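# Ease the crate down the roller lane to the stop

## Task

Move the crate along the roller lane until it sits at rest touching the stop. It must not strike the stop hard. Any can standing on its lid must not slide far, be lifted or tip off. Release the crate at the end.

## Robot and tools

Robots: six identical i2rt Big YAM arms, named arm1 to arm6. Each has six joints, a five-finger right hand and a wrist camera (armN_cam_wrist). cam_high is a fixed room camera. The arms act independently and never wait for one another.

Frame: one shared scene frame in metres, origin on the floor, +z up. Each base faces along its own +x. Calibrated bases (x, y, z; quat wxyz): arm1 -1.414, +0.641, +0.930 (+0.758, +0.002, +0.008, -0.652); arm2 +0.137, +0.624, +0.812 (+0.661, +0.003, -0.003, -0.750); arm3 +0.949, +0.685, +0.991 (+0.709, -0.001, +0.002, -0.706); arm4 +1.853, -0.696, +0.861 (+0.640, -0.001, +0.006, +0.768); arm5 +0.308, -0.680, +0.943 (+0.741, -0.006, -0.001, +0.671); arm6 -0.579, -0.689, +0.777 (+0.683, -0.002, +0.006, +0.730). Reach is about 1.07 m from the joint1 axis.

Hand point: 0.045 m in front of the palm. Its +z runs along the straight fingers, +y points out of the palm, and +x runs across the palm away from the thumb. Straight fingers extend 0.06 to 0.07 m past the point. A wrist bracket on the little-finger side can strike things. With joints 1, 5 and 6 at 0 and the hand level and forward, the palm faces down and the thumb is on the left.

Tool move: optional keys arm1 to arm6 plus cameras. An arm you omit receives nothing new. Each arm's object may contain these keys:
- joints: absolute targets keyed by joint name. joint1_rad -2.879 to 2.879 (base yaw, positive counter-clockwise seen from above). joint2_rad 0 to 3.141 (shoulder). joint3_rad 0 to 3.019 (elbow). joint4_rad -1.692 to 1.57 (hand pitch, positive lifts the fingers). joint5_rad -1.57 to 1.57 (sideways swing, positive to the arm's right). joint6_rad -2.094 to 2.094 (roll, positive clockwise seen from behind the hand). All of these are in radians.
- Hand keys in joints, each on a -1 to 1 scale: hand_little, hand_ring, hand_middle, hand_index, hand_thumb_bend (+1 straight, -1 curled), and hand_thumb_turn (+1 beside the palm, -1 opposite the fingers). Two settings also go here. hand_force_limit maps linearly from about 0 N at -1 to 10 N at +1 (15 N for the thumb motors); it starts at 0. hand_speed runs -0.96 to 1 and starts at -0.8; use -0.94 or lower for a soft grip.
- target: a single absolute hand pose of seven numbers [x, y, z, qw, qx, qy, qz], in metres and in the scene frame, in the same form as the printed hand line. The hand travels in a straight line toward it from its current hand_target. When target is present, joints may hold only the hand keys.
- speed: top path speed, 0.002 to 0.5 m/s, default 0.25. Rotation is capped at twice this value in rad/s. It is valid only together with target.
- min_time_s: 0.1 to 8 s, the minimum duration of this arm's joint moves.

All motions in one call start together. Hand paths from one call finish together and last 0.5 to 10 s; no action exceeds 15 s. At each step the controller limits the commanded pose to 100 mm and 20 degrees from the measured pose. Hands lag, drift and can overshoot speed, and often end a centimetre or more away from the target. Paths do not avoid obstacles or other arms. A joint move can swing wide.

The cameras argument is a list of camera names, or "all". Leaving it out gives every camera for a call with no action and none otherwise. Unknown keys or names make a call invalid. Out-of-range values get it refused. After a refusal or an arm stop, the later move, wait and finished_scene calls in the same reply are skipped. A call to move with no action just reports the full state and images.

wait: seconds from 0 to 10. Nothing is commanded and the scene keeps running. zoom_image: camera plus region [x0, y0, x1, y1] in pixels of that camera's latest 672x504 image, at most 504 by 504. show_instructions shows the reference images. finished_scene takes scene, the current scene's number, and cannot be undone.

Reading results: the move line gives each commanded arm's outcome, done or its worst status. joint_status and hand_status can read done, off_target (resting short and possibly still pushing), time_out (joints hold targets near where they stopped and keep pushing; on_its_own lists them), not_followed (a safety check withheld the targets; also reported as "joint command not followed" or "pose unreachable"), or limit_stop_at_motor_heat. Arms listed under "as last shown" were not commanded, and their lines are repeated from before. hand_stopped_by lists six words for little, ring, middle, index, thumb_bend and thumb_turn: moving, target, force, stalled or fault. The load readings in N are fingertip forces, positive when the finger is pushed open; a lost grip appears only there. Joint velocities are in rad/s, and "within noise" means stationary. Joint torques include gravity and sensor offsets. Values 3 and 4 wrap at ±28 N m. hand_target is the pose the current joint targets would give.

Gripping: a finger motor starts only when its target changes by at least 0.002. It stops at the target, or at the force limit when closing, and then locks. To grip harder, raise the force limit and send a more closed target; to release, send a more open one.

Avoid the following. Never let two arms press hard against each other, and never close a hand on another arm's fingers; either can end the scene. Arms keep pushing after contact, which overheats motors: past 85 °C a MOTOR HOT line appears, and at 100 °C the arm goes limp for 30 to 60 s or more. Relieve a stalled push by sending the joint its reported position. Do not knock anything out of the work area or onto the floor. Do not let the crate hit the stop hard. Keep cans on the lid from sliding, lifting or falling. Avoid heavy loads or sharp forces on the fingers. Loose objects may occasionally get a brief push. Before finishing, open the hands and move clear so the crate stays at rest without help.

Each tool is called after ">>>" as name(argument=value, ...), one argument or row to a line, values as JSON.

Reference images:

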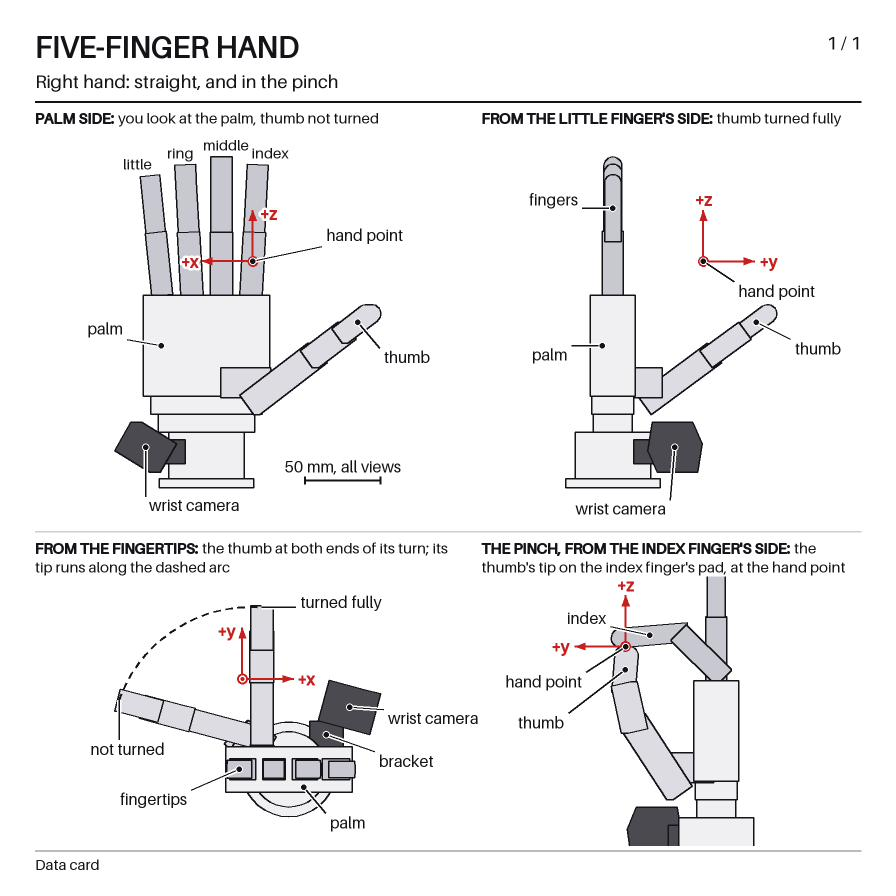

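## Session

>>> move(
)

Scene clock: 0.00 s.
Joint torques (N m): no reading
Heat: arm1: hottest joint2_rad 44 °C; arm2: hottest joint1_rad 37 °C; arm3: hottest joint4_rad 36 °C; arm4: hottest joint1_rad 42 °C; arm5: hottest joint1_rad 35 °C; arm6: hottest joint3_rad 38 °C.
Joint velocities: within noise
arm1.joint_positions: joint1_rad=+0.567 joint2_rad=+0.595 joint3_rad=+1.380 joint4_rad=-1.219 joint5_rad=-0.073 joint6_rad=-1.051 hand_little=+1.000 hand_ring=+1.000 hand_middle=+1.000 hand_index=+1.000 hand_thumb_turn=+1.000 hand_thumb_bend=+1.000 hand_force_limit=+0.000 hand_speed=-0.800
arm1.joint_status: not commanded
arm1.hand_stopped_by: target,target,target,target,target,target
arm1.little_load_n: 0.0
arm1.ring_load_n: 0.0
arm1.middle_load_n: 0.0
arm1.index_load_n: 0.0
arm1.thumb_bend_load_n: 0.0
arm1.thumb_turn_load_n: 0.0
arm1.hand: x=-1.2699 y=+0.4387 z=+1.4294 quat_wxyz=(+0.057, +0.667, -0.522, +0.529) (m; scene frame)
arm1.hand_target: x=-1.2710 y=+0.4399 z=+1.4418 quat_wxyz=(+0.059, +0.661, -0.517, +0.540) (m; scene frame)
arm1.hand_status: not commanded
arm2.joint_positions: joint1_rad=+0.280 joint2_rad=+0.637 joint3_rad=+1.368 joint4_rad=-1.358 joint5_rad=+0.166 joint6_rad=-0.986 hand_little=+1.000 hand_ring=+1.000 hand_middle=+1.000 hand_index=+1.000 hand_thumb_turn=+1.000 hand_thumb_bend=+1.000 hand_force_limit=+0.000 hand_speed=-0.800
arm2.joint_status: not commanded
arm2.hand_stopped_by: target,target,target,target,target,target
arm2.little_load_n: 0.0
arm2.ring_load_n: 0.0
arm2.middle_load_n: 0.0
arm2.index_load_n: 0.0
arm2.thumb_bend_load_n: 0.0
arm2.thumb_turn_load_n: 0.0
arm2.hand: x=+0.1020 y=+0.3980 z=+1.2768 quat_wxyz=(+0.247, +0.446, -0.768, +0.387) (m; scene frame)
arm2.hand_target: x=+0.1018 y=+0.3983 z=+1.2894 quat_wxyz=(+0.252, +0.441, -0.763, +0.399) (m; scene frame)
arm2.hand_status: not commanded
arm3.joint_positions: joint1_rad=+0.032 joint2_rad=+0.649 joint3_rad=+1.422 joint4_rad=-1.383 joint5_rad=+0.060 joint6_rad=-1.251 hand_little=+1.000 hand_ring=+1.000 hand_middle=+1.000 hand_index=+1.000 hand_thumb_turn=+1.000 hand_thumb_bend=+1.000 hand_force_limit=+0.000 hand_speed=-0.800
arm3.joint_status: not commanded
arm3.hand_stopped_by: target,target,target,target,target,target
arm3.little_load_n: 0.0
arm3.ring_load_n: 0.0
arm3.middle_load_n: 0.0
arm3.index_load_n: 0.0
arm3.thumb_bend_load_n: 0.0
arm3.thumb_turn_load_n: 0.0
arm3.hand: x=+0.8991 y=+0.4581 z=+1.4792 quat_wxyz=(+0.287, +0.522, -0.717, +0.362) (m; scene frame)
arm3.hand_target: x=+0.8991 y=+0.4583 z=+1.4915 quat_wxyz=(+0.294, +0.517, -0.712, +0.373) (m; scene frame)
arm3.hand_status: not commanded
arm4.joint_positions: joint1_rad=-0.429 joint2_rad=+0.647 joint3_rad=+1.380 joint4_rad=-1.165 joint5_rad=-0.280 joint6_rad=-0.967 hand_little=+1.000 hand_ring=+1.000 hand_middle=+1.000 hand_index=+1.000 hand_thumb_turn=+1.000 hand_thumb_bend=+1.000 hand_force_limit=+0.000 hand_speed=-0.800
arm4.joint_status: not commanded
arm4.hand_stopped_by: target,target,target,target,target,target
arm4.little_load_n: 0.0
arm4.ring_load_n: 0.0
arm4.middle_load_n: 0.0
arm4.index_load_n: 0.0
arm4.thumb_bend_load_n: 0.0
arm4.thumb_turn_load_n: 0.0
arm4.hand: x=+1.8995 y=-0.4293 z=+1.3603 quat_wxyz=(-0.503, +0.757, +0.363, +0.205) (m; scene frame)
arm4.hand_target: x=+1.8993 y=-0.4303 z=+1.3755 quat_wxyz=(-0.514, +0.748, +0.362, +0.214) (m; scene frame)
arm4.hand_status: not commanded
arm5.joint_positions: joint1_rad=-0.374 joint2_rad=+0.520 joint3_rad=+1.323 joint4_rad=-1.223 joint5_rad=-0.296 joint6_rad=-1.006 hand_little=+1.000 hand_ring=+1.000 hand_middle=+1.000 hand_index=+1.000 hand_thumb_turn=+1.000 hand_thumb_bend=+1.000 hand_force_limit=+0.000 hand_speed=-0.800
arm5.joint_status: not commanded
arm5.hand_stopped_by: target,target,target,target,target,target
arm5.little_load_n: 0.0
arm5.ring_load_n: 0.0
arm5.middle_load_n: 0.0
arm5.index_load_n: 0.0
arm5.thumb_bend_load_n: 0.0
arm5.thumb_turn_load_n: 0.0
arm5.hand: x=+0.3807 y=-0.4747 z=+1.4318 quat_wxyz=(-0.477, +0.780, +0.299, +0.274) (m; scene frame)
arm5.hand_target: x=+0.3803 y=-0.4753 z=+1.4440 quat_wxyz=(-0.484, +0.772, +0.299, +0.283) (m; scene frame)
arm5.hand_status: not commanded
arm6.joint_positions: joint1_rad=-0.386 joint2_rad=+0.633 joint3_rad=+1.419 joint4_rad=-1.313 joint5_rad=-0.139 joint6_rad=-1.255 hand_little=+1.000 hand_ring=+1.000 hand_middle=+1.000 hand_index=+1.000 hand_thumb_turn=+1.000 hand_thumb_bend=+1.000 hand_force_limit=+0.000 hand_speed=-0.800
arm6.joint_status: not commanded
arm6.hand_stopped_by: target,target,target,target,target,target
arm6.little_load_n: 0.0
arm6.ring_load_n: 0.0
arm6.middle_load_n: 0.0
arm6.index_load_n: 0.0
arm6.thumb_bend_load_n: 0.0
arm6.thumb_turn_load_n: 0.0
arm6.hand: x=-0.4812 y=-0.4638 z=+1.2744 quat_wxyz=(-0.391, +0.759, +0.422, +0.305) (m; scene frame)
arm6.hand_target: x=-0.4814 y=-0.4644 z=+1.2869 quat_wxyz=(-0.399, +0.752, +0.419, +0.314) (m; scene frame)
arm6.hand_status: not commanded
pictures: arm1_cam_wrist, arm2_cam_wrist, arm3_cam_wrist, arm4_cam_wrist, arm5_cam_wrist, arm6_cam_wrist, cam_high

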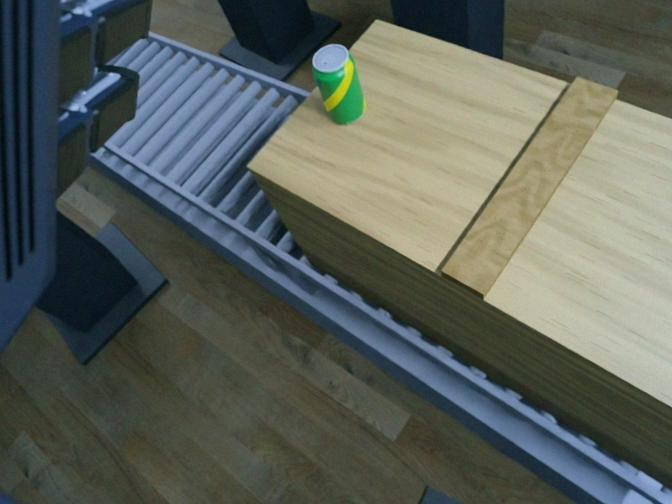

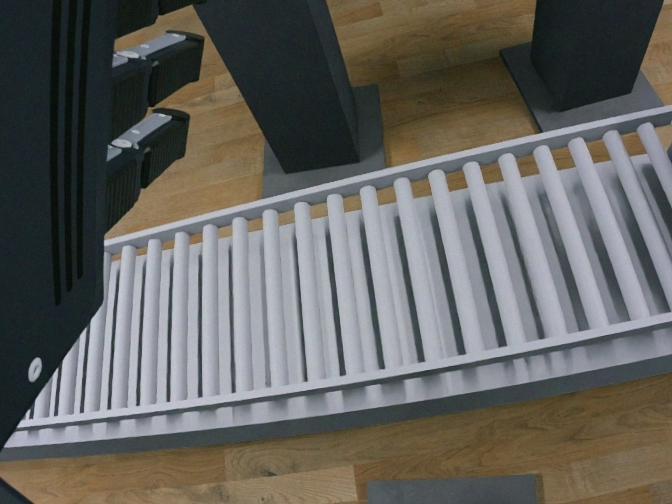

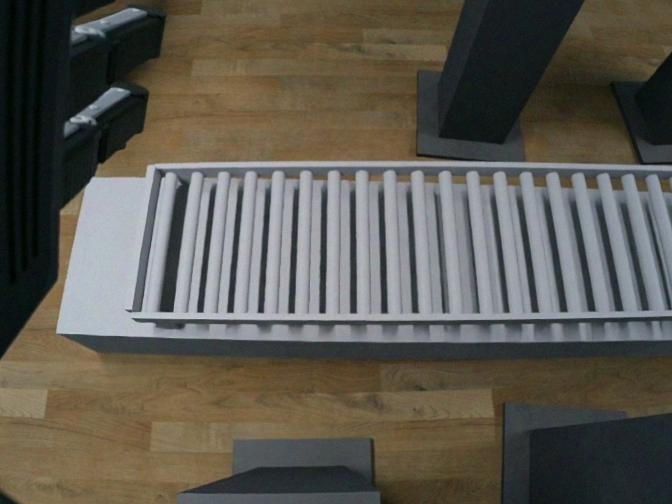

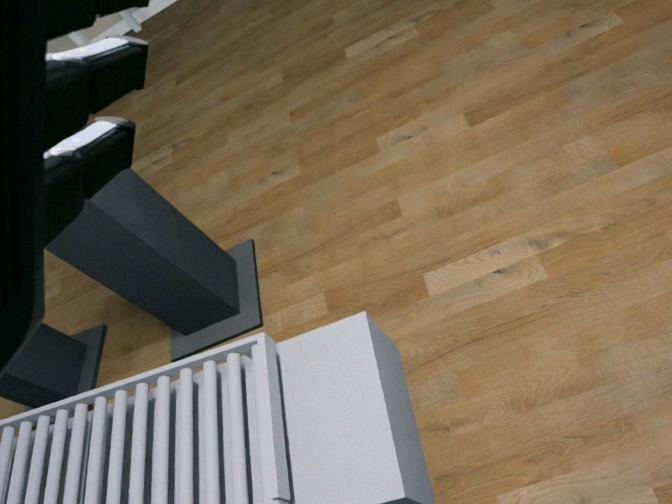

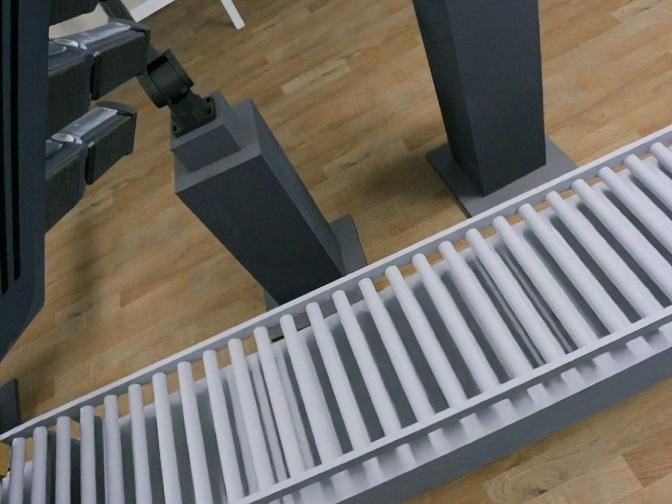

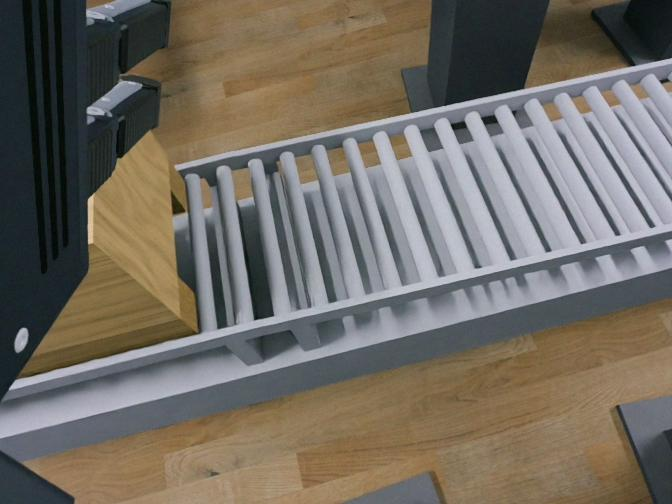

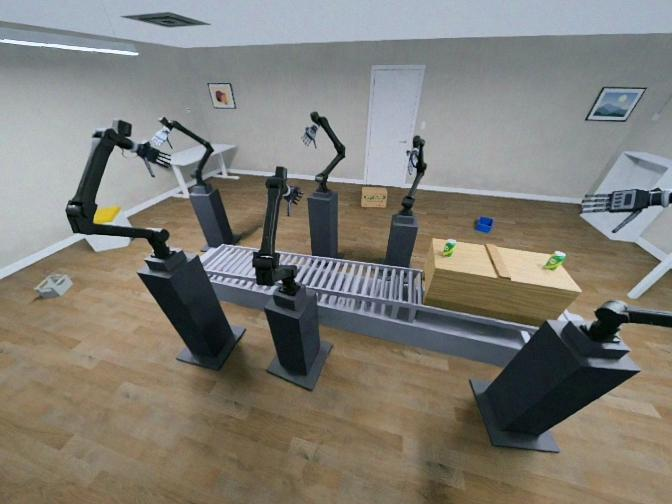

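>>> zoom_image(
  camera="cam_high",
  region=[380, 200, 640, 400],
)

>>> zoom_image(
  camera="cam_high",
  region=[180, 220, 440, 400],
)

>>> zoom_image(
  camera="arm6_cam_wrist",
  region=[0, 100, 400, 480],
)

>>> zoom_image(
  camera="arm1_cam_wrist",
  region=[168, 0, 672, 504],
)

Scaled by 1.938 from the camera's 672x504 image, which has a finer 960x720 frame.

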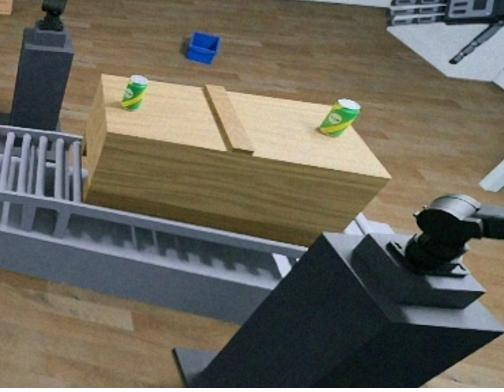

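Scaled by 1.938 from the camera's 672x504 image, which has a finer 960x720 frame.

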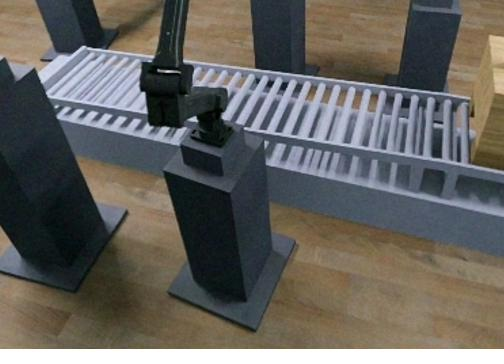

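Scaled by 1.260 from the camera's 672x504 image, which has a finer 960x720 frame.

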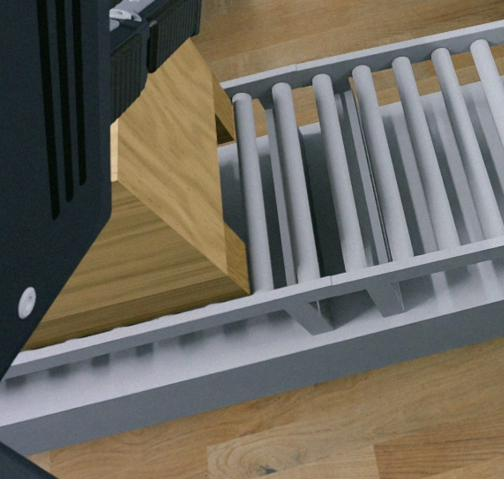

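Scaled by 1.000.

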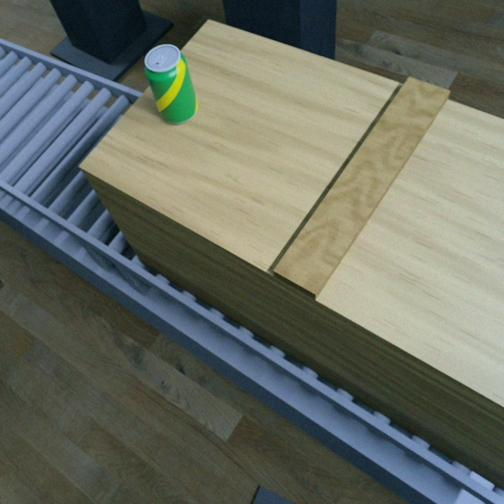

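>>> move(
  cameras=["arm6_cam_wrist", "cam_high", "arm1_cam_wrist"],
)

>>> zoom_image(
  camera="cam_high",
  region=[380, 200, 640, 400],
)

Scene clock: 3.40 s.
Joint torques (N m): arm1=[0.26 2.2 8.59 1.61 0.12 0.01] | arm2=[-1.85 1.9 9.29 2.18 0.1 0.02] | arm3=[-1.08 2.78 8.62 1.77 0.11 -0.06] | arm4=[-1.9 1.55 11.49 2.67 -0.09 -0.01] | arm5=[0.73 2.96 8.16 1.81 -0.07 -0.08] | arm6=[2.02 1.79 9.99 1.63 -0.13 0.01]
Heat: arm1: hottest joint2_rad 44 °C; arm2: hottest joint1_rad 37 °C; arm3: hottest joint4_rad 36 °C; arm4: hottest joint1_rad 42 °C; arm5: hottest joint1_rad 35 °C; arm6: hottest joint3_rad 38 °C.
Joint velocities: within noise
arm1.joint_positions: joint1_rad=+0.567 joint2_rad=+0.595 joint3_rad=+1.380 joint4_rad=-1.219 joint5_rad=-0.073 joint6_rad=-1.051 hand_little=+1.000 hand_ring=+1.000 hand_middle=+1.000 hand_index=+1.000 hand_thumb_turn=+1.000 hand_thumb_bend=+1.000 hand_force_limit=+0.000 hand_speed=-0.800
arm1.joint_status: not commanded
arm1.hand_stopped_by: target,target,target,target,target,target
arm1.little_load_n: -0.5
arm1.ring_load_n: 0.5
arm1.middle_load_n: 0.0
arm1.index_load_n: 0.0
arm1.thumb_bend_load_n: 0.0
arm1.thumb_turn_load_n: 0.0
arm1.hand: x=-1.2699 y=+0.4387 z=+1.4294 quat_wxyz=(+0.057, +0.667, -0.522, +0.529) (m; scene frame)
arm1.hand_target: x=-1.2710 y=+0.4399 z=+1.4418 quat_wxyz=(+0.059, +0.661, -0.517, +0.540) (m; scene frame)
arm1.hand_status: not commanded
arm2.joint_positions: joint1_rad=+0.280 joint2_rad=+0.637 joint3_rad=+1.368 joint4_rad=-1.358 joint5_rad=+0.166 joint6_rad=-0.986 hand_little=+1.000 hand_ring=+1.000 hand_middle=+1.000 hand_index=+1.000 hand_thumb_turn=+1.000 hand_thumb_bend=+1.000 hand_force_limit=+0.000 hand_speed=-0.800
arm2.joint_status: not commanded
arm2.hand_stopped_by: target,target,target,target,target,target
arm2.little_load_n: 0.0
arm2.ring_load_n: 0.0
arm2.middle_load_n: 0.0
arm2.index_load_n: 0.0
arm2.thumb_bend_load_n: 0.0
arm2.thumb_turn_load_n: 0.0
arm2.hand: x=+0.1020 y=+0.3980 z=+1.2768 quat_wxyz=(+0.247, +0.446, -0.768, +0.387) (m; scene frame)
arm2.hand_target: x=+0.1018 y=+0.3983 z=+1.2894 quat_wxyz=(+0.252, +0.441, -0.763, +0.399) (m; scene frame)
arm2.hand_status: not commanded
arm3.joint_positions: joint1_rad=+0.032 joint2_rad=+0.649 joint3_rad=+1.422 joint4_rad=-1.383 joint5_rad=+0.060 joint6_rad=-1.251 hand_little=+1.000 hand_ring=+1.000 hand_middle=+1.000 hand_index=+1.000 hand_thumb_turn=+1.000 hand_thumb_bend=+1.000 hand_force_limit=+0.000 hand_speed=-0.800
arm3.joint_status: not commanded
arm3.hand_stopped_by: target,target,target,target,target,target
arm3.little_load_n: 0.0
arm3.ring_load_n: 0.0
arm3.middle_load_n: 0.0
arm3.index_load_n: 0.0
arm3.thumb_bend_load_n: 0.0
arm3.thumb_turn_load_n: 0.0
arm3.hand: x=+0.8991 y=+0.4581 z=+1.4792 quat_wxyz=(+0.287, +0.522, -0.717, +0.362) (m; scene frame)
arm3.hand_target: x=+0.8991 y=+0.4583 z=+1.4915 quat_wxyz=(+0.294, +0.517, -0.712, +0.373) (m; scene frame)
arm3.hand_status: not commanded
arm4.joint_positions: joint1_rad=-0.429 joint2_rad=+0.647 joint3_rad=+1.380 joint4_rad=-1.165 joint5_rad=-0.280 joint6_rad=-0.967 hand_little=+1.000 hand_ring=+1.000 hand_middle=+1.000 hand_index=+1.000 hand_thumb_turn=+1.000 hand_thumb_bend=+1.000 hand_force_limit=+0.000 hand_speed=-0.800
arm4.joint_status: not commanded
arm4.hand_stopped_by: target,target,target,target,target,target
arm4.little_load_n: 0.0
arm4.ring_load_n: 0.0
arm4.middle_load_n: 0.0
arm4.index_load_n: 0.0
arm4.thumb_bend_load_n: 0.0
arm4.thumb_turn_load_n: 0.0
arm4.hand: x=+1.8995 y=-0.4293 z=+1.3603 quat_wxyz=(-0.503, +0.757, +0.363, +0.205) (m; scene frame)
arm4.hand_target: x=+1.8993 y=-0.4303 z=+1.3755 quat_wxyz=(-0.514, +0.748, +0.362, +0.214) (m; scene frame)
arm4.hand_status: not commanded
arm5.joint_positions: joint1_rad=-0.374 joint2_rad=+0.520 joint3_rad=+1.323 joint4_rad=-1.223 joint5_rad=-0.296 joint6_rad=-1.006 hand_little=+1.000 hand_ring=+1.000 hand_middle=+1.000 hand_index=+1.000 hand_thumb_turn=+1.000 hand_thumb_bend=+1.000 hand_force_limit=+0.000 hand_speed=-0.800
arm5.joint_status: not commanded
arm5.hand_stopped_by: target,target,target,target,target,target
arm5.little_load_n: 0.0
arm5.ring_load_n: 0.0
arm5.middle_load_n: 0.0
arm5.index_load_n: 0.0
arm5.thumb_bend_load_n: 0.0
arm5.thumb_turn_load_n: 0.0
arm5.hand: x=+0.3807 y=-0.4747 z=+1.4318 quat_wxyz=(-0.477, +0.780, +0.299, +0.274) (m; scene frame)
arm5.hand_target: x=+0.3802 y=-0.4753 z=+1.4440 quat_wxyz=(-0.484, +0.772, +0.299, +0.283) (m; scene frame)
arm5.hand_status: not commanded
arm6.joint_positions: joint1_rad=-0.386 joint2_rad=+0.633 joint3_rad=+1.419 joint4_rad=-1.313 joint5_rad=-0.139 joint6_rad=-1.255 hand_little=+1.000 hand_ring=+1.000 hand_middle=+1.000 hand_index=+1.000 hand_thumb_turn=+1.000 hand_thumb_bend=+1.000 hand_force_limit=+0.000 hand_speed=-0.800
arm6.joint_status: not commanded
arm6.hand_stopped_by: target,target,target,target,target,target
arm6.little_load_n: 0.0
arm6.ring_load_n: 0.0
arm6.middle_load_n: 0.0
arm6.index_load_n: 0.0
arm6.thumb_bend_load_n: 0.0
arm6.thumb_turn_load_n: 0.0
arm6.hand: x=-0.4812 y=-0.4638 z=+1.2744 quat_wxyz=(-0.391, +0.759, +0.422, +0.305) (m; scene frame)
arm6.hand_target: x=-0.4814 y=-0.4644 z=+1.2869 quat_wxyz=(-0.399, +0.752, +0.419, +0.314) (m; scene frame)
arm6.hand_status: not commanded
pictures: arm1_cam_wrist, arm6_cam_wrist, cam_high

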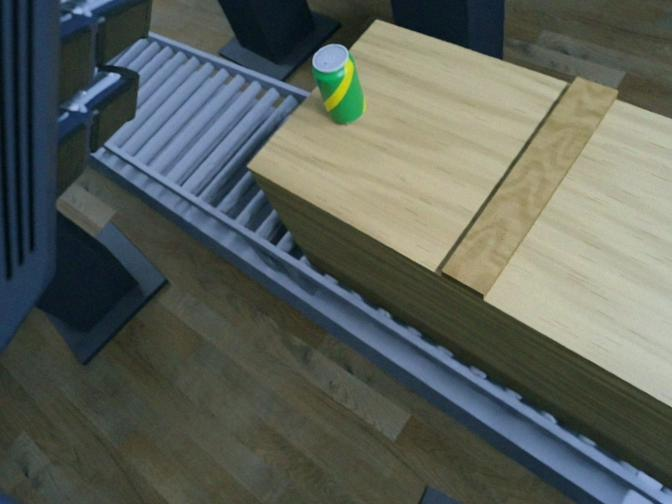

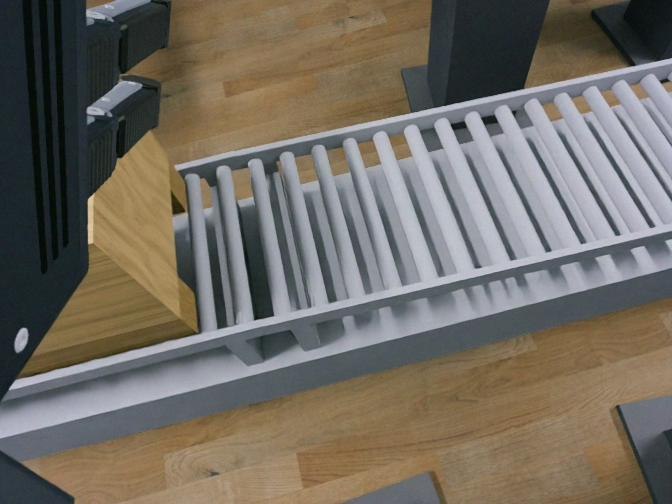

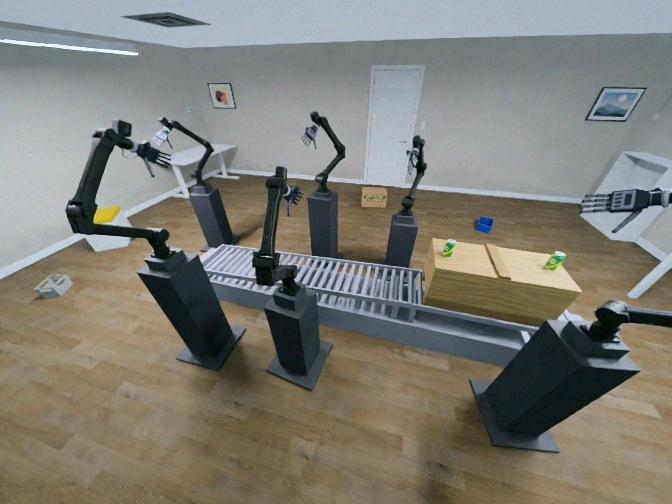

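Scaled by 1.938 from the camera's 672x504 image, which has a finer 960x720 frame.

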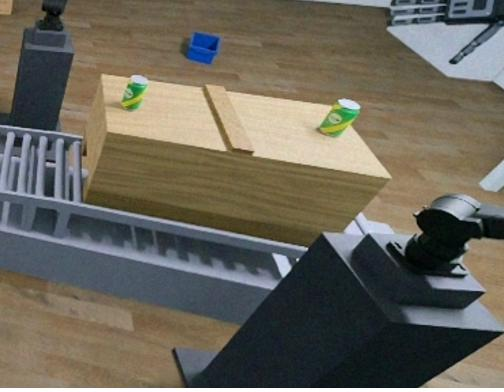

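>>> move(
  arm1={"target": [-1.78, 0.2, 1.3, 0.5, 0.5, -0.5, 0.5]},
  arm5={"target": [-0.10, -0.2, 1.05, -0.696, 0.123, 0.696, 0.123]},
  arm2={"joints": {"joint6_rad": 1.5}},
  arm3={"joints": {"joint6_rad": 1.5}},
  cameras=["arm1_cam_wrist", "arm5_cam_wrist", "cam_high"],
)

Scene clock: 12.53 s.
Joint torques (N m): arm1=[-1.03 -5.6 8.81 2.18 0.21 0.17] | arm2=[-2.02 1.79 9.22 2.19 0.07 0.21] | arm3=[-1.08 2.78 8.62 1.78 0.09 0.07] | arm4=[-1.85 1.55 11.49 2.69 -0.08 -0.01] | arm5=[0.21 -14.51 7.13 2.13 -0.14 -0.17] | arm6=[2.08 1.73 9.99 1.62 -0.13 0.02]
Heat: arm1: hottest joint2_rad 44 °C; arm2: hottest joint3_rad 39 °C; arm3: hottest joint4_rad 36 °C; arm4: hottest joint1_rad 42 °C; arm5: hottest joint1_rad 35 °C; arm6: hottest joint3_rad 39 °C.
move: arm1 done; arm2 done; arm3 done; arm5 off_target
Joint velocities: within noise
arm1.joint_positions: joint1_rad=-1.046 joint2_rad=+1.198 joint3_rad=+0.916 joint4_rad=+0.290 joint5_rad=-0.911 joint6_rad=-1.557 hand_little=+1.000 hand_ring=+1.000 hand_middle=+1.000 hand_index=+1.000 hand_thumb_turn=+1.000 hand_thumb_bend=+1.000 hand_force_limit=+0.000 hand_speed=-0.800
arm1.joint_status: not commanded
arm1.hand_stopped_by: target,target,target,target,target,target
arm1.little_load_n: 0.0
arm1.ring_load_n: 0.0
arm1.middle_load_n: 0.0
arm1.index_load_n: 0.0
arm1.thumb_bend_load_n: 0.0
arm1.thumb_turn_load_n: 0.0
arm1.hand: x=-1.7708 y=+0.1979 z=+1.2987 quat_wxyz=(+0.495, +0.507, -0.498, +0.501) (m; scene frame)
arm1.hand_target: x=-1.7798 y=+0.2002 z=+1.3000 quat_wxyz=(+0.500, +0.500, -0.500, +0.500) (m; scene frame)
arm1.hand_status: done (0.009 m and 1.0 deg from the pose sent, 0.578 m and 54.9 deg at the start)
arm2.joint_positions: joint1_rad=+0.280 joint2_rad=+0.637 joint3_rad=+1.368 joint4_rad=-1.358 joint5_rad=+0.166 joint6_rad=+1.485 hand_little=+1.000 hand_ring=+1.000 hand_middle=+1.000 hand_index=+1.000 hand_thumb_turn=+1.000 hand_thumb_bend=+1.000 hand_force_limit=+0.000 hand_speed=-0.800
arm2.joint_status: all done
arm2.hand_stopped_by: target,target,target,target,target,target
arm2.little_load_n: 0.0
arm2.ring_load_n: 0.0
arm2.middle_load_n: 0.0
arm2.index_load_n: 0.0
arm2.thumb_bend_load_n: 0.0
arm2.thumb_turn_load_n: 0.0
arm2.hand: x=+0.2045 y=+0.3509 z=+1.3367 quat_wxyz=(-0.284, -0.579, -0.674, +0.361) (m; scene frame)
arm2.hand_target: x=+0.2037 y=+0.3525 z=+1.3521 quat_wxyz=(-0.297, -0.581, -0.663, +0.367) (m; scene frame)
arm2.hand_status: not commanded
arm3.joint_positions: joint1_rad=+0.032 joint2_rad=+0.649 joint3_rad=+1.422 joint4_rad=-1.383 joint5_rad=+0.060 joint6_rad=+1.492 hand_little=+1.000 hand_ring=+1.000 hand_middle=+1.000 hand_index=+1.000 hand_thumb_turn=+1.000 hand_thumb_bend=+1.000 hand_force_limit=+0.000 hand_speed=-0.800
arm3.joint_status: all done
arm3.hand_stopped_by: target,target,target,target,target,target
arm3.little_load_n: 0.0
arm3.ring_load_n: 0.0
arm3.middle_load_n: 0.0
arm3.index_load_n: -0.5
arm3.thumb_bend_load_n: 0.0
arm3.thumb_turn_load_n: 0.0
arm3.hand: x=+1.0107 y=+0.4141 z=+1.5357 quat_wxyz=(-0.298, -0.600, -0.653, +0.352) (m; scene frame)
arm3.hand_target: x=+1.0104 y=+0.4157 z=+1.5498 quat_wxyz=(-0.309, -0.598, -0.645, +0.361) (m; scene frame)
arm3.hand_status: not commanded
arm4, arm6: as last shown
arm4.ring_load_n: -0.5
arm5.joint_positions: joint1_rad=+0.712 joint2_rad=+1.817 joint3_rad=+0.697 joint4_rad=+1.085 joint5_rad=-0.614 joint6_rad=-1.559 hand_little=+1.000 hand_ring=+1.000 hand_middle=+1.000 hand_index=+1.000 hand_thumb_turn=+1.000 hand_thumb_bend=+1.000 hand_force_limit=+0.000 hand_speed=-0.800
arm5.joint_status: not commanded
arm5.hand_stopped_by: target,target,target,target,target,target
arm5.little_load_n: -0.5
arm5.ring_load_n: 0.0
arm5.middle_load_n: 0.5
arm5.index_load_n: -0.5
arm5.thumb_bend_load_n: 0.0
arm5.thumb_turn_load_n: 0.0
arm5.hand: x=-0.0959 y=-0.2144 z=+1.0324 quat_wxyz=(-0.685, +0.136, +0.708, +0.106) (m; scene frame)
arm5.hand_target: x=-0.0994 y=-0.2008 z=+1.0501 quat_wxyz=(-0.696, +0.123, +0.697, +0.123) (m; scene frame)
arm5.hand_status: off_target (0.023 m and 3.1 deg from the pose sent, 0.673 m and 95.8 deg at the start)
pictures: arm1_cam_wrist, arm5_cam_wrist, cam_high

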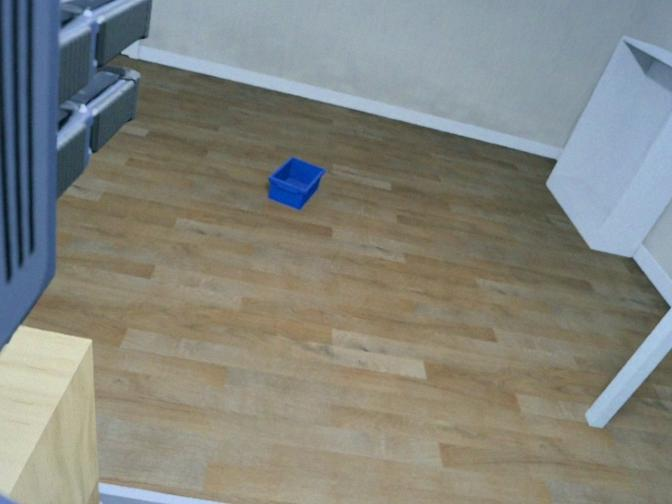

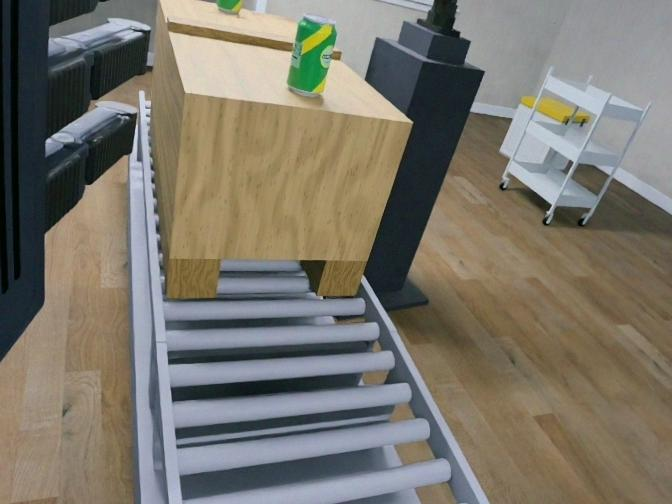

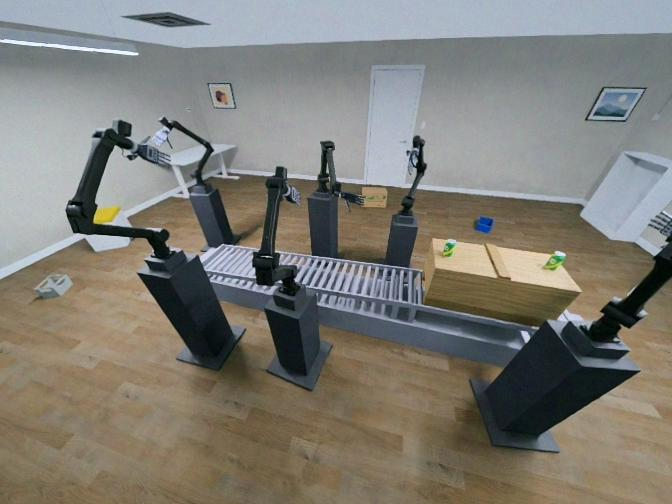

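>>> move(
  arm1={"target": [-1.72, 0.12, 0.95, 0.5, 0.5, -0.5, 0.5]},
  arm2={"target": [-0.46, 0.085, 1.05, 0.5, 0.5, 0.5, -0.5]},
  cameras=["arm1_cam_wrist", "arm5_cam_wrist", "arm6_cam_wrist", "cam_high"],
)

Scene clock: 18.23 s.
Joint torques (N m): arm1=[1.2 -9.29 4.18 2.32 0.21 0.06] | arm2=[-2.55 -18.55 12.64 2.5 -0.14 0.22] | arm3=[-1.14 2.78 8.64 1.78 0.09 0.07] | arm4=[-1.85 1.55 11.51 2.67 -0.09 0] | arm5=[-0.21 -14.15 7.1 2.17 -0.13 -0.18] | arm6=[1.9 1.79 9.99 1.65 -0.13 0.01]
Heat: arm1: hottest joint2_rad 44 °C; arm2: hottest joint3_rad 40 °C; arm3: hottest joint4_rad 36 °C; arm4: hottest joint1_rad 42 °C; arm5: hottest joint1_rad 35 °C; arm6: hottest joint3_rad 39 °C.
move: arm1 off_target; arm2 off_target
Joint velocities: within noise
arm1.joint_positions: joint1_rad=-0.811 joint2_rad=+2.062 joint3_rad=+0.665 joint4_rad=+1.387 joint5_rad=-0.649 joint6_rad=-1.557 hand_little=+1.000 hand_ring=+1.000 hand_middle=+1.000 hand_index=+1.000 hand_thumb_turn=+1.000 hand_thumb_bend=+1.000 hand_force_limit=+0.000 hand_speed=-0.800
arm1.joint_status: not commanded
arm1.hand_stopped_by: target,target,target,target,target,target
arm1.little_load_n: 0.5
arm1.ring_load_n: 0.0
arm1.middle_load_n: 0.0
arm1.index_load_n: 0.0
arm1.thumb_bend_load_n: 0.0
arm1.thumb_turn_load_n: 0.0
arm1.hand: x=-1.7217 y=+0.1314 z=+0.9469 quat_wxyz=(+0.495, +0.500, -0.511, +0.494) (m; scene frame)
arm1.hand_target: x=-1.7197 y=+0.1203 z=+0.9500 quat_wxyz=(+0.500, +0.500, -0.500, +0.500) (m; scene frame)
arm1.hand_status: off_target (0.012 m and 1.6 deg from the pose sent, 0.361 m and 1.0 deg at the start)
arm2.joint_positions: joint1_rad=-0.954 joint2_rad=+2.262 joint3_rad=+1.772 joint4_rad=+0.419 joint5_rad=-1.084 joint6_rad=+1.543 hand_little=+1.000 hand_ring=+1.000 hand_middle=+1.000 hand_index=+1.000 hand_thumb_turn=+1.000 hand_thumb_bend=+1.000 hand_force_limit=+0.000 hand_speed=-0.800
arm2.joint_status: not commanded
arm2.hand_stopped_by: target,target,target,target,target,target
arm2.little_load_n: 0.0
arm2.ring_load_n: 0.0
arm2.middle_load_n: 0.0
arm2.index_load_n: 0.0
arm2.thumb_bend_load_n: 0.0
arm2.thumb_turn_load_n: 0.0
arm2.hand: x=-0.4456 y=+0.0862 z=+1.0271 quat_wxyz=(-0.504, -0.518, -0.498, +0.479) (m; scene frame)
arm2.hand_target: x=-0.4583 y=+0.0861 z=+1.0501 quat_wxyz=(-0.499, -0.500, -0.500, +0.500) (m; scene frame)
arm2.hand_status: off_target (0.027 m and 3.2 deg from the pose sent, 0.771 m and 36.9 deg at the start)
arm3, arm4, arm5, arm6: as last shown
arm3.index_load_n: 0.0
arm4.ring_load_n: 0.0
arm5.little_load_n: 0.0
arm5.middle_load_n: 0.0
arm5.index_load_n: 0.0
pictures: arm1_cam_wrist, arm5_cam_wrist, arm6_cam_wrist, cam_high

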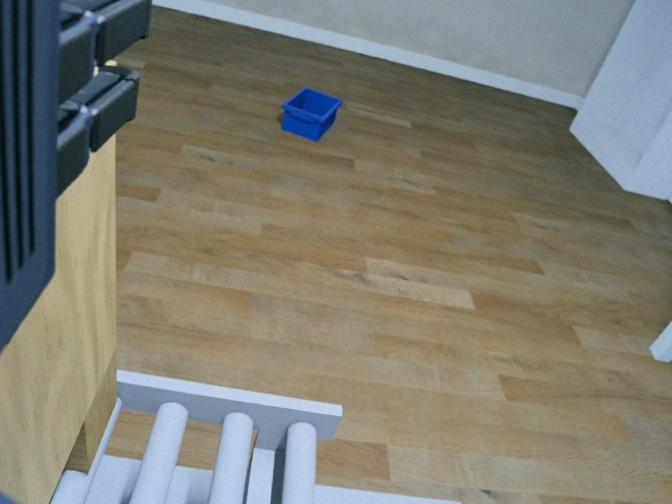

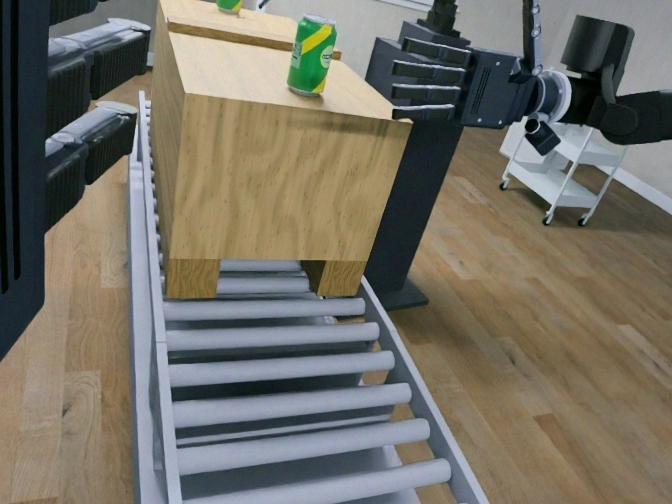

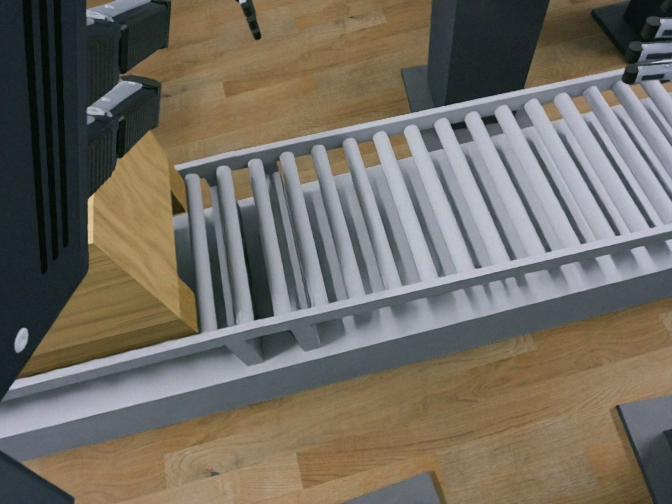

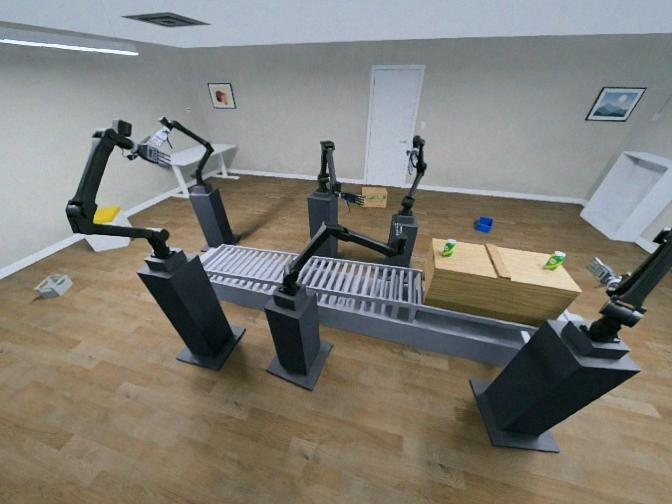

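>>> move(
  arm1={"target": [-1.71, 0.115, 0.74, 0.5, 0.5, -0.5, 0.5]},
  arm2={"target": [-0.54, 0.085, 0.79, -0.5, -0.5, -0.5, 0.5]},
  cameras=["arm1_cam_wrist", "arm5_cam_wrist", "cam_high"],
)

Scene clock: 21.57 s.
Joint torques (N m): arm1=[1.2 -11.34 0.98 2.32 0.03 -0.15] | arm2=[-2.61 -21.13 12.23 1.4 -0.16 0.25] | arm3=[-1.03 2.78 8.64 1.78 0.09 0.07] | arm4=[-1.85 1.55 11.51 2.67 -0.09 -0.01] | arm5=[-0.56 -13.63 6.98 2.22 -0.16 -0.16] | arm6=[2.08 1.67 10 1.65 -0.13 0.02]
Heat: arm1: hottest joint2_rad 44 °C; arm2: hottest joint3_rad 41 °C; arm3: hottest joint4_rad 36 °C; arm4: hottest joint1_rad 42 °C; arm5: hottest joint3_rad 36 °C; arm6: hottest joint3_rad 40 °C.
move: arm1 off_target; arm2 off_target
Joint velocities: within noise
arm1.joint_positions: joint1_rad=-0.781 joint2_rad=+2.625 joint3_rad=+0.937 joint4_rad=+1.560 joint5_rad=-0.633 joint6_rad=-1.606 hand_little=+1.000 hand_ring=+1.000 hand_middle=+1.000 hand_index=+1.000 hand_thumb_turn=+1.000 hand_thumb_bend=+1.000 hand_force_limit=+0.000 hand_speed=-0.800
arm1.joint_status: not commanded
arm1.hand_stopped_by: target,target,target,target,target,target
arm1.little_load_n: 0.0
arm1.ring_load_n: 0.0
arm1.middle_load_n: 0.0
arm1.index_load_n: 0.0
arm1.thumb_bend_load_n: 0.0
arm1.thumb_turn_load_n: 0.0
arm1.hand: x=-1.7176 y=+0.1195 z=+0.7416 quat_wxyz=(+0.461, +0.521, -0.536, +0.478) (m; scene frame)
arm1.hand_target: x=-1.7102 y=+0.1149 z=+0.7401 quat_wxyz=(+0.465, +0.528, -0.524, +0.480) (m; scene frame)
arm1.hand_status: off_target (0.009 m and 7.0 deg from the pose sent, 0.208 m and 1.6 deg at the start; a joint's target at an end of its range on 55 of 69 steps)
arm2.joint_positions: joint1_rad=-0.998 joint2_rad=+2.920 joint3_rad=+2.351 joint4_rad=+0.523 joint5_rad=-1.129 joint6_rad=+1.543 hand_little=+1.000 hand_ring=+1.000 hand_middle=+1.000 hand_index=+1.000 hand_thumb_turn=+1.000 hand_thumb_bend=+1.000 hand_force_limit=+0.000 hand_speed=-0.800
arm2.joint_status: not commanded
arm2.hand_stopped_by: target,target,target,target,target,target
arm2.little_load_n: 0.0
arm2.ring_load_n: 0.0
arm2.middle_load_n: 0.0
arm2.index_load_n: 0.0
arm2.thumb_bend_load_n: 0.0
arm2.thumb_turn_load_n: 0.0
arm2.hand: x=-0.5252 y=+0.0826 z=+0.7725 quat_wxyz=(-0.502, -0.509, -0.501, +0.488) (m; scene frame)
arm2.hand_target: x=-0.5389 y=+0.0858 z=+0.7901 quat_wxyz=(-0.499, -0.501, -0.500, +0.500) (m; scene frame)
arm2.hand_status: off_target (0.023 m and 1.7 deg from the pose sent, 0.255 m and 3.2 deg at the start)
arm3, arm4, arm5, arm6: as last shown
arm3.ring_load_n: -0.5
arm3.thumb_turn_load_n: -0.5
arm5.thumb_bend_load_n: 0.5
pictures: arm1_cam_wrist, arm5_cam_wrist, cam_high

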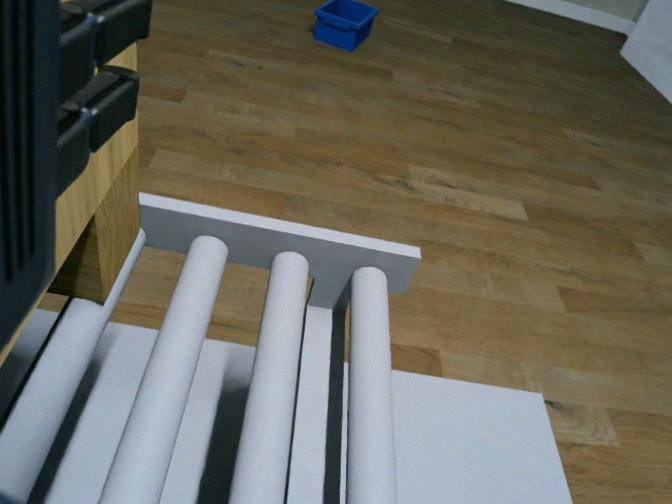

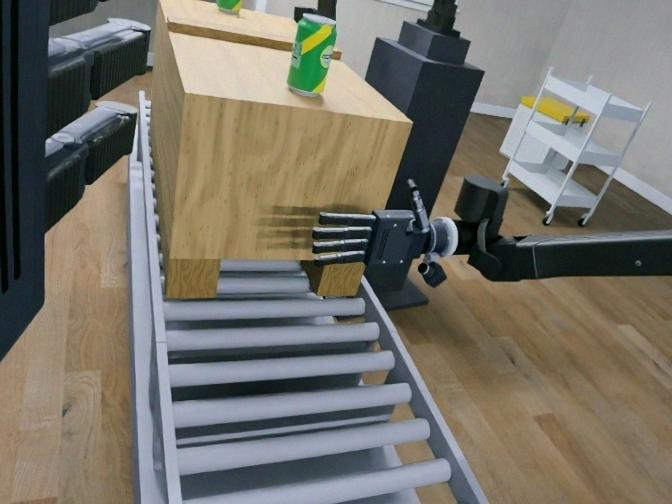

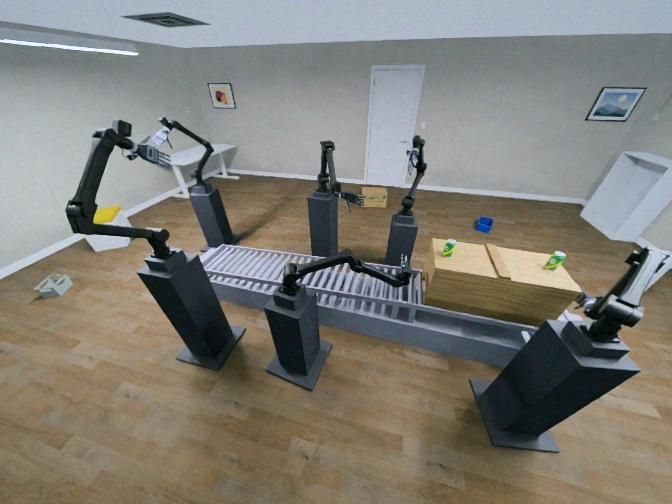

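>>> move(
  arm1={"target": [-1.64, 0.115, 0.765, 0.5, 0.5, -0.5, 0.5], "speed": 0.08},
  cameras=["arm1_cam_wrist", "arm5_cam_wrist"],
)

Scene clock: 23.97 s.
Joint torques (N m): arm1=[2.08 -13.51 -1.01 2.35 -0.07 -0.09] | arm2=[-2.26 -21.3 12.27 1.4 -0.13 0.22] | arm3=[-1.08 2.78 8.62 1.78 0.09 0.07] | arm4=[-1.85 1.55 11.49 2.69 -0.09 -0.01] | arm5=[1.14 -14.1 7.19 2.14 -0.14 -0.16] | arm6=[2.02 1.61 10.02 1.61 -0.12 0.02]
Heat: arm1: hottest joint2_rad 44 °C; arm2: hottest joint3_rad 41 °C; arm3: hottest joint4_rad 36 °C; arm4: hottest joint1_rad 42 °C; arm5: hottest joint3_rad 36 °C; arm6: hottest joint3_rad 40 °C.
move: arm1 off_target
Joint velocities: within noise
arm1.joint_positions: joint1_rad=-0.641 joint2_rad=+2.563 joint3_rad=+0.809 joint4_rad=+1.560 joint5_rad=-0.485 joint6_rad=-1.611 hand_little=+1.000 hand_ring=+1.000 hand_middle=+1.000 hand_index=+1.000 hand_thumb_turn=+1.000 hand_thumb_bend=+1.000 hand_force_limit=+0.000 hand_speed=-0.800
arm1.joint_status: not commanded
arm1.hand_stopped_by: target,target,target,target,target,target
arm1.little_load_n: 0.0
arm1.ring_load_n: 0.0
arm1.middle_load_n: 0.0
arm1.index_load_n: 0.0
arm1.thumb_bend_load_n: 0.0
arm1.thumb_turn_load_n: 0.5
arm1.hand: x=-1.6531 y=+0.1235 z=+0.7487 quat_wxyz=(+0.442, +0.533, -0.556, +0.460) (m; scene frame)
arm1.hand_target: x=-1.6403 y=+0.1146 z=+0.7648 quat_wxyz=(+0.448, +0.540, -0.536, +0.469) (m; scene frame)
arm1.hand_status: off_target (0.023 m and 10.9 deg from the pose sent, 0.081 m and 7.0 deg at the start; a joint's target at an end of its range on 62 of 62 steps)
arm2, arm3, arm4, arm5, arm6: as last shown
arm2.joint_positions: joint1_rad=-0.998 joint2_rad=+2.920 joint3_rad=+2.352 joint4_rad=+0.522 joint5_rad=-1.129 joint6_rad=+1.543 hand_little=+1.000 hand_ring=+1.000 hand_middle=+1.000 hand_index=+1.000 hand_thumb_turn=+1.000 hand_thumb_bend=+1.000 hand_force_limit=+0.000 hand_speed=-0.800
arm2.hand: x=-0.5254 y=+0.0825 z=+0.7728 quat_wxyz=(-0.502, -0.509, -0.501, +0.488) (m; scene frame)
arm2.hand_target: x=-0.5389 y=+0.0858 z=+0.7902 quat_wxyz=(-0.499, -0.501, -0.500, +0.500) (m; scene frame)
arm3.ring_load_n: 0.0
arm3.thumb_turn_load_n: 0.0
arm5.thumb_bend_load_n: 0.0
pictures: arm1_cam_wrist, arm5_cam_wrist

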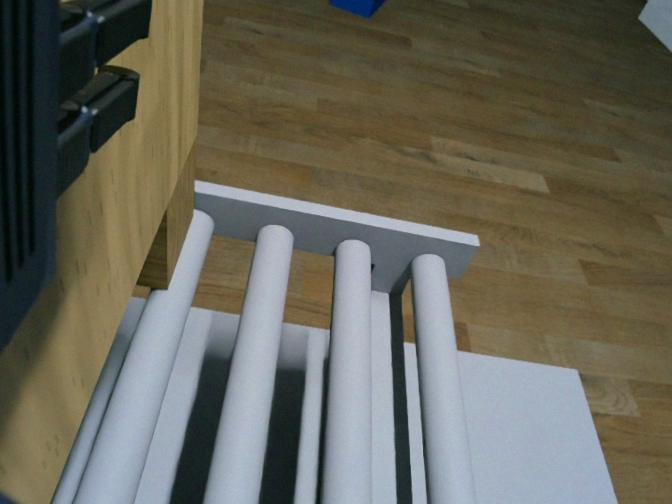

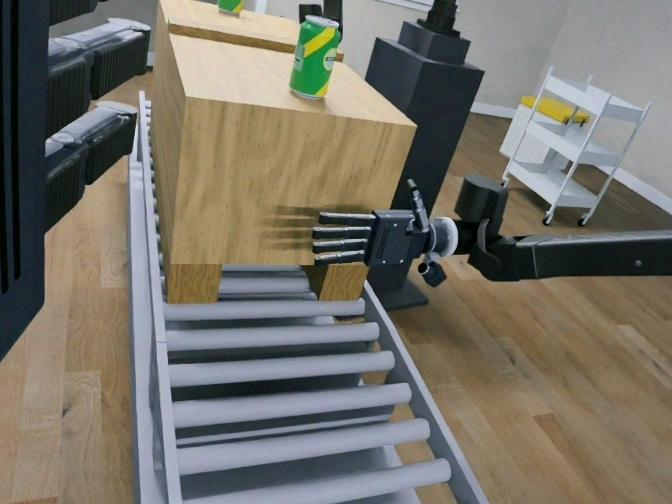

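>>> move(
  arm1={"target": [-1.575, 0.11, 0.78, 0.45, 0.54, -0.54, 0.47], "speed": 0.06},
  cameras=["arm5_cam_wrist", "arm6_cam_wrist"],
)

Scene clock: 26.03 s.
Joint torques (N m): arm1=[0.91 -12.92 -0.85 2.4 0.17 0.14] | arm2=[-2.67 -21.3 12.16 1.37 -0.15 0.21] | arm3=[-1.08 2.78 8.64 1.78 0.09 0.07] | arm4=[-1.85 1.55 11.49 2.67 -0.09 0] | arm5=[0.38 -14.39 7.05 2.17 -0.12 -0.2] | arm6=[2.02 1.73 9.96 1.63 -0.13 0.02]
Heat: arm1: hottest joint2_rad 44 °C; arm2: hottest joint3_rad 41 °C; arm3: hottest joint4_rad 36 °C; arm4: hottest joint1_rad 42 °C; arm5: hottest joint3_rad 36 °C; arm6: hottest joint3_rad 40 °C.
move: arm1 off_target
Joint velocities: within noise
arm1.joint_positions: joint1_rad=-0.456 joint2_rad=+2.500 joint3_rad=+0.722 joint4_rad=+1.560 joint5_rad=-0.319 joint6_rad=-1.607 hand_little=+1.000 hand_ring=+1.000 hand_middle=+1.000 hand_index=+1.000 hand_thumb_turn=+1.000 hand_thumb_bend=+1.000 hand_force_limit=+0.000 hand_speed=-0.800
arm1.joint_status: not commanded
arm1.hand_stopped_by: target,target,target,target,target,target
arm1.little_load_n: 0.0
arm1.ring_load_n: 0.0
arm1.middle_load_n: 0.0
arm1.index_load_n: 0.0
arm1.thumb_bend_load_n: 0.0
arm1.thumb_turn_load_n: 0.5
arm1.hand: x=-1.5796 y=+0.1157 z=+0.7643 quat_wxyz=(+0.432, +0.551, -0.554, +0.451) (m; scene frame)
arm1.hand_target: x=-1.5751 y=+0.1097 z=+0.7798 quat_wxyz=(+0.440, +0.545, -0.545, +0.462) (m; scene frame)
arm1.hand_status: off_target (0.017 m and 3.6 deg from the pose sent, 0.085 m and 2.4 deg at the start; a joint's target at an end of its range on 56 of 56 steps)
arm2, arm3, arm4, arm5, arm6: as last shown
arm2.thumb_turn_load_n: -0.5
arm3.ring_load_n: -0.5
pictures: arm5_cam_wrist, arm6_cam_wrist

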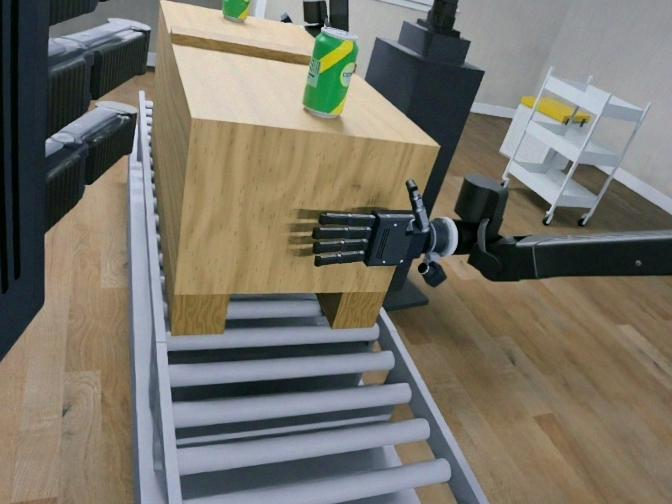

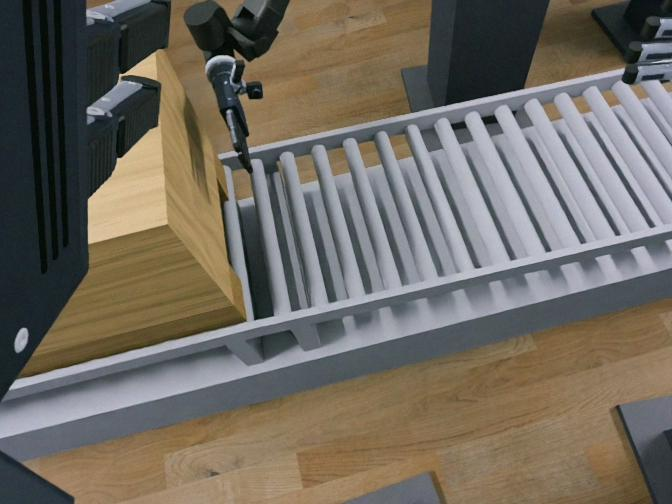

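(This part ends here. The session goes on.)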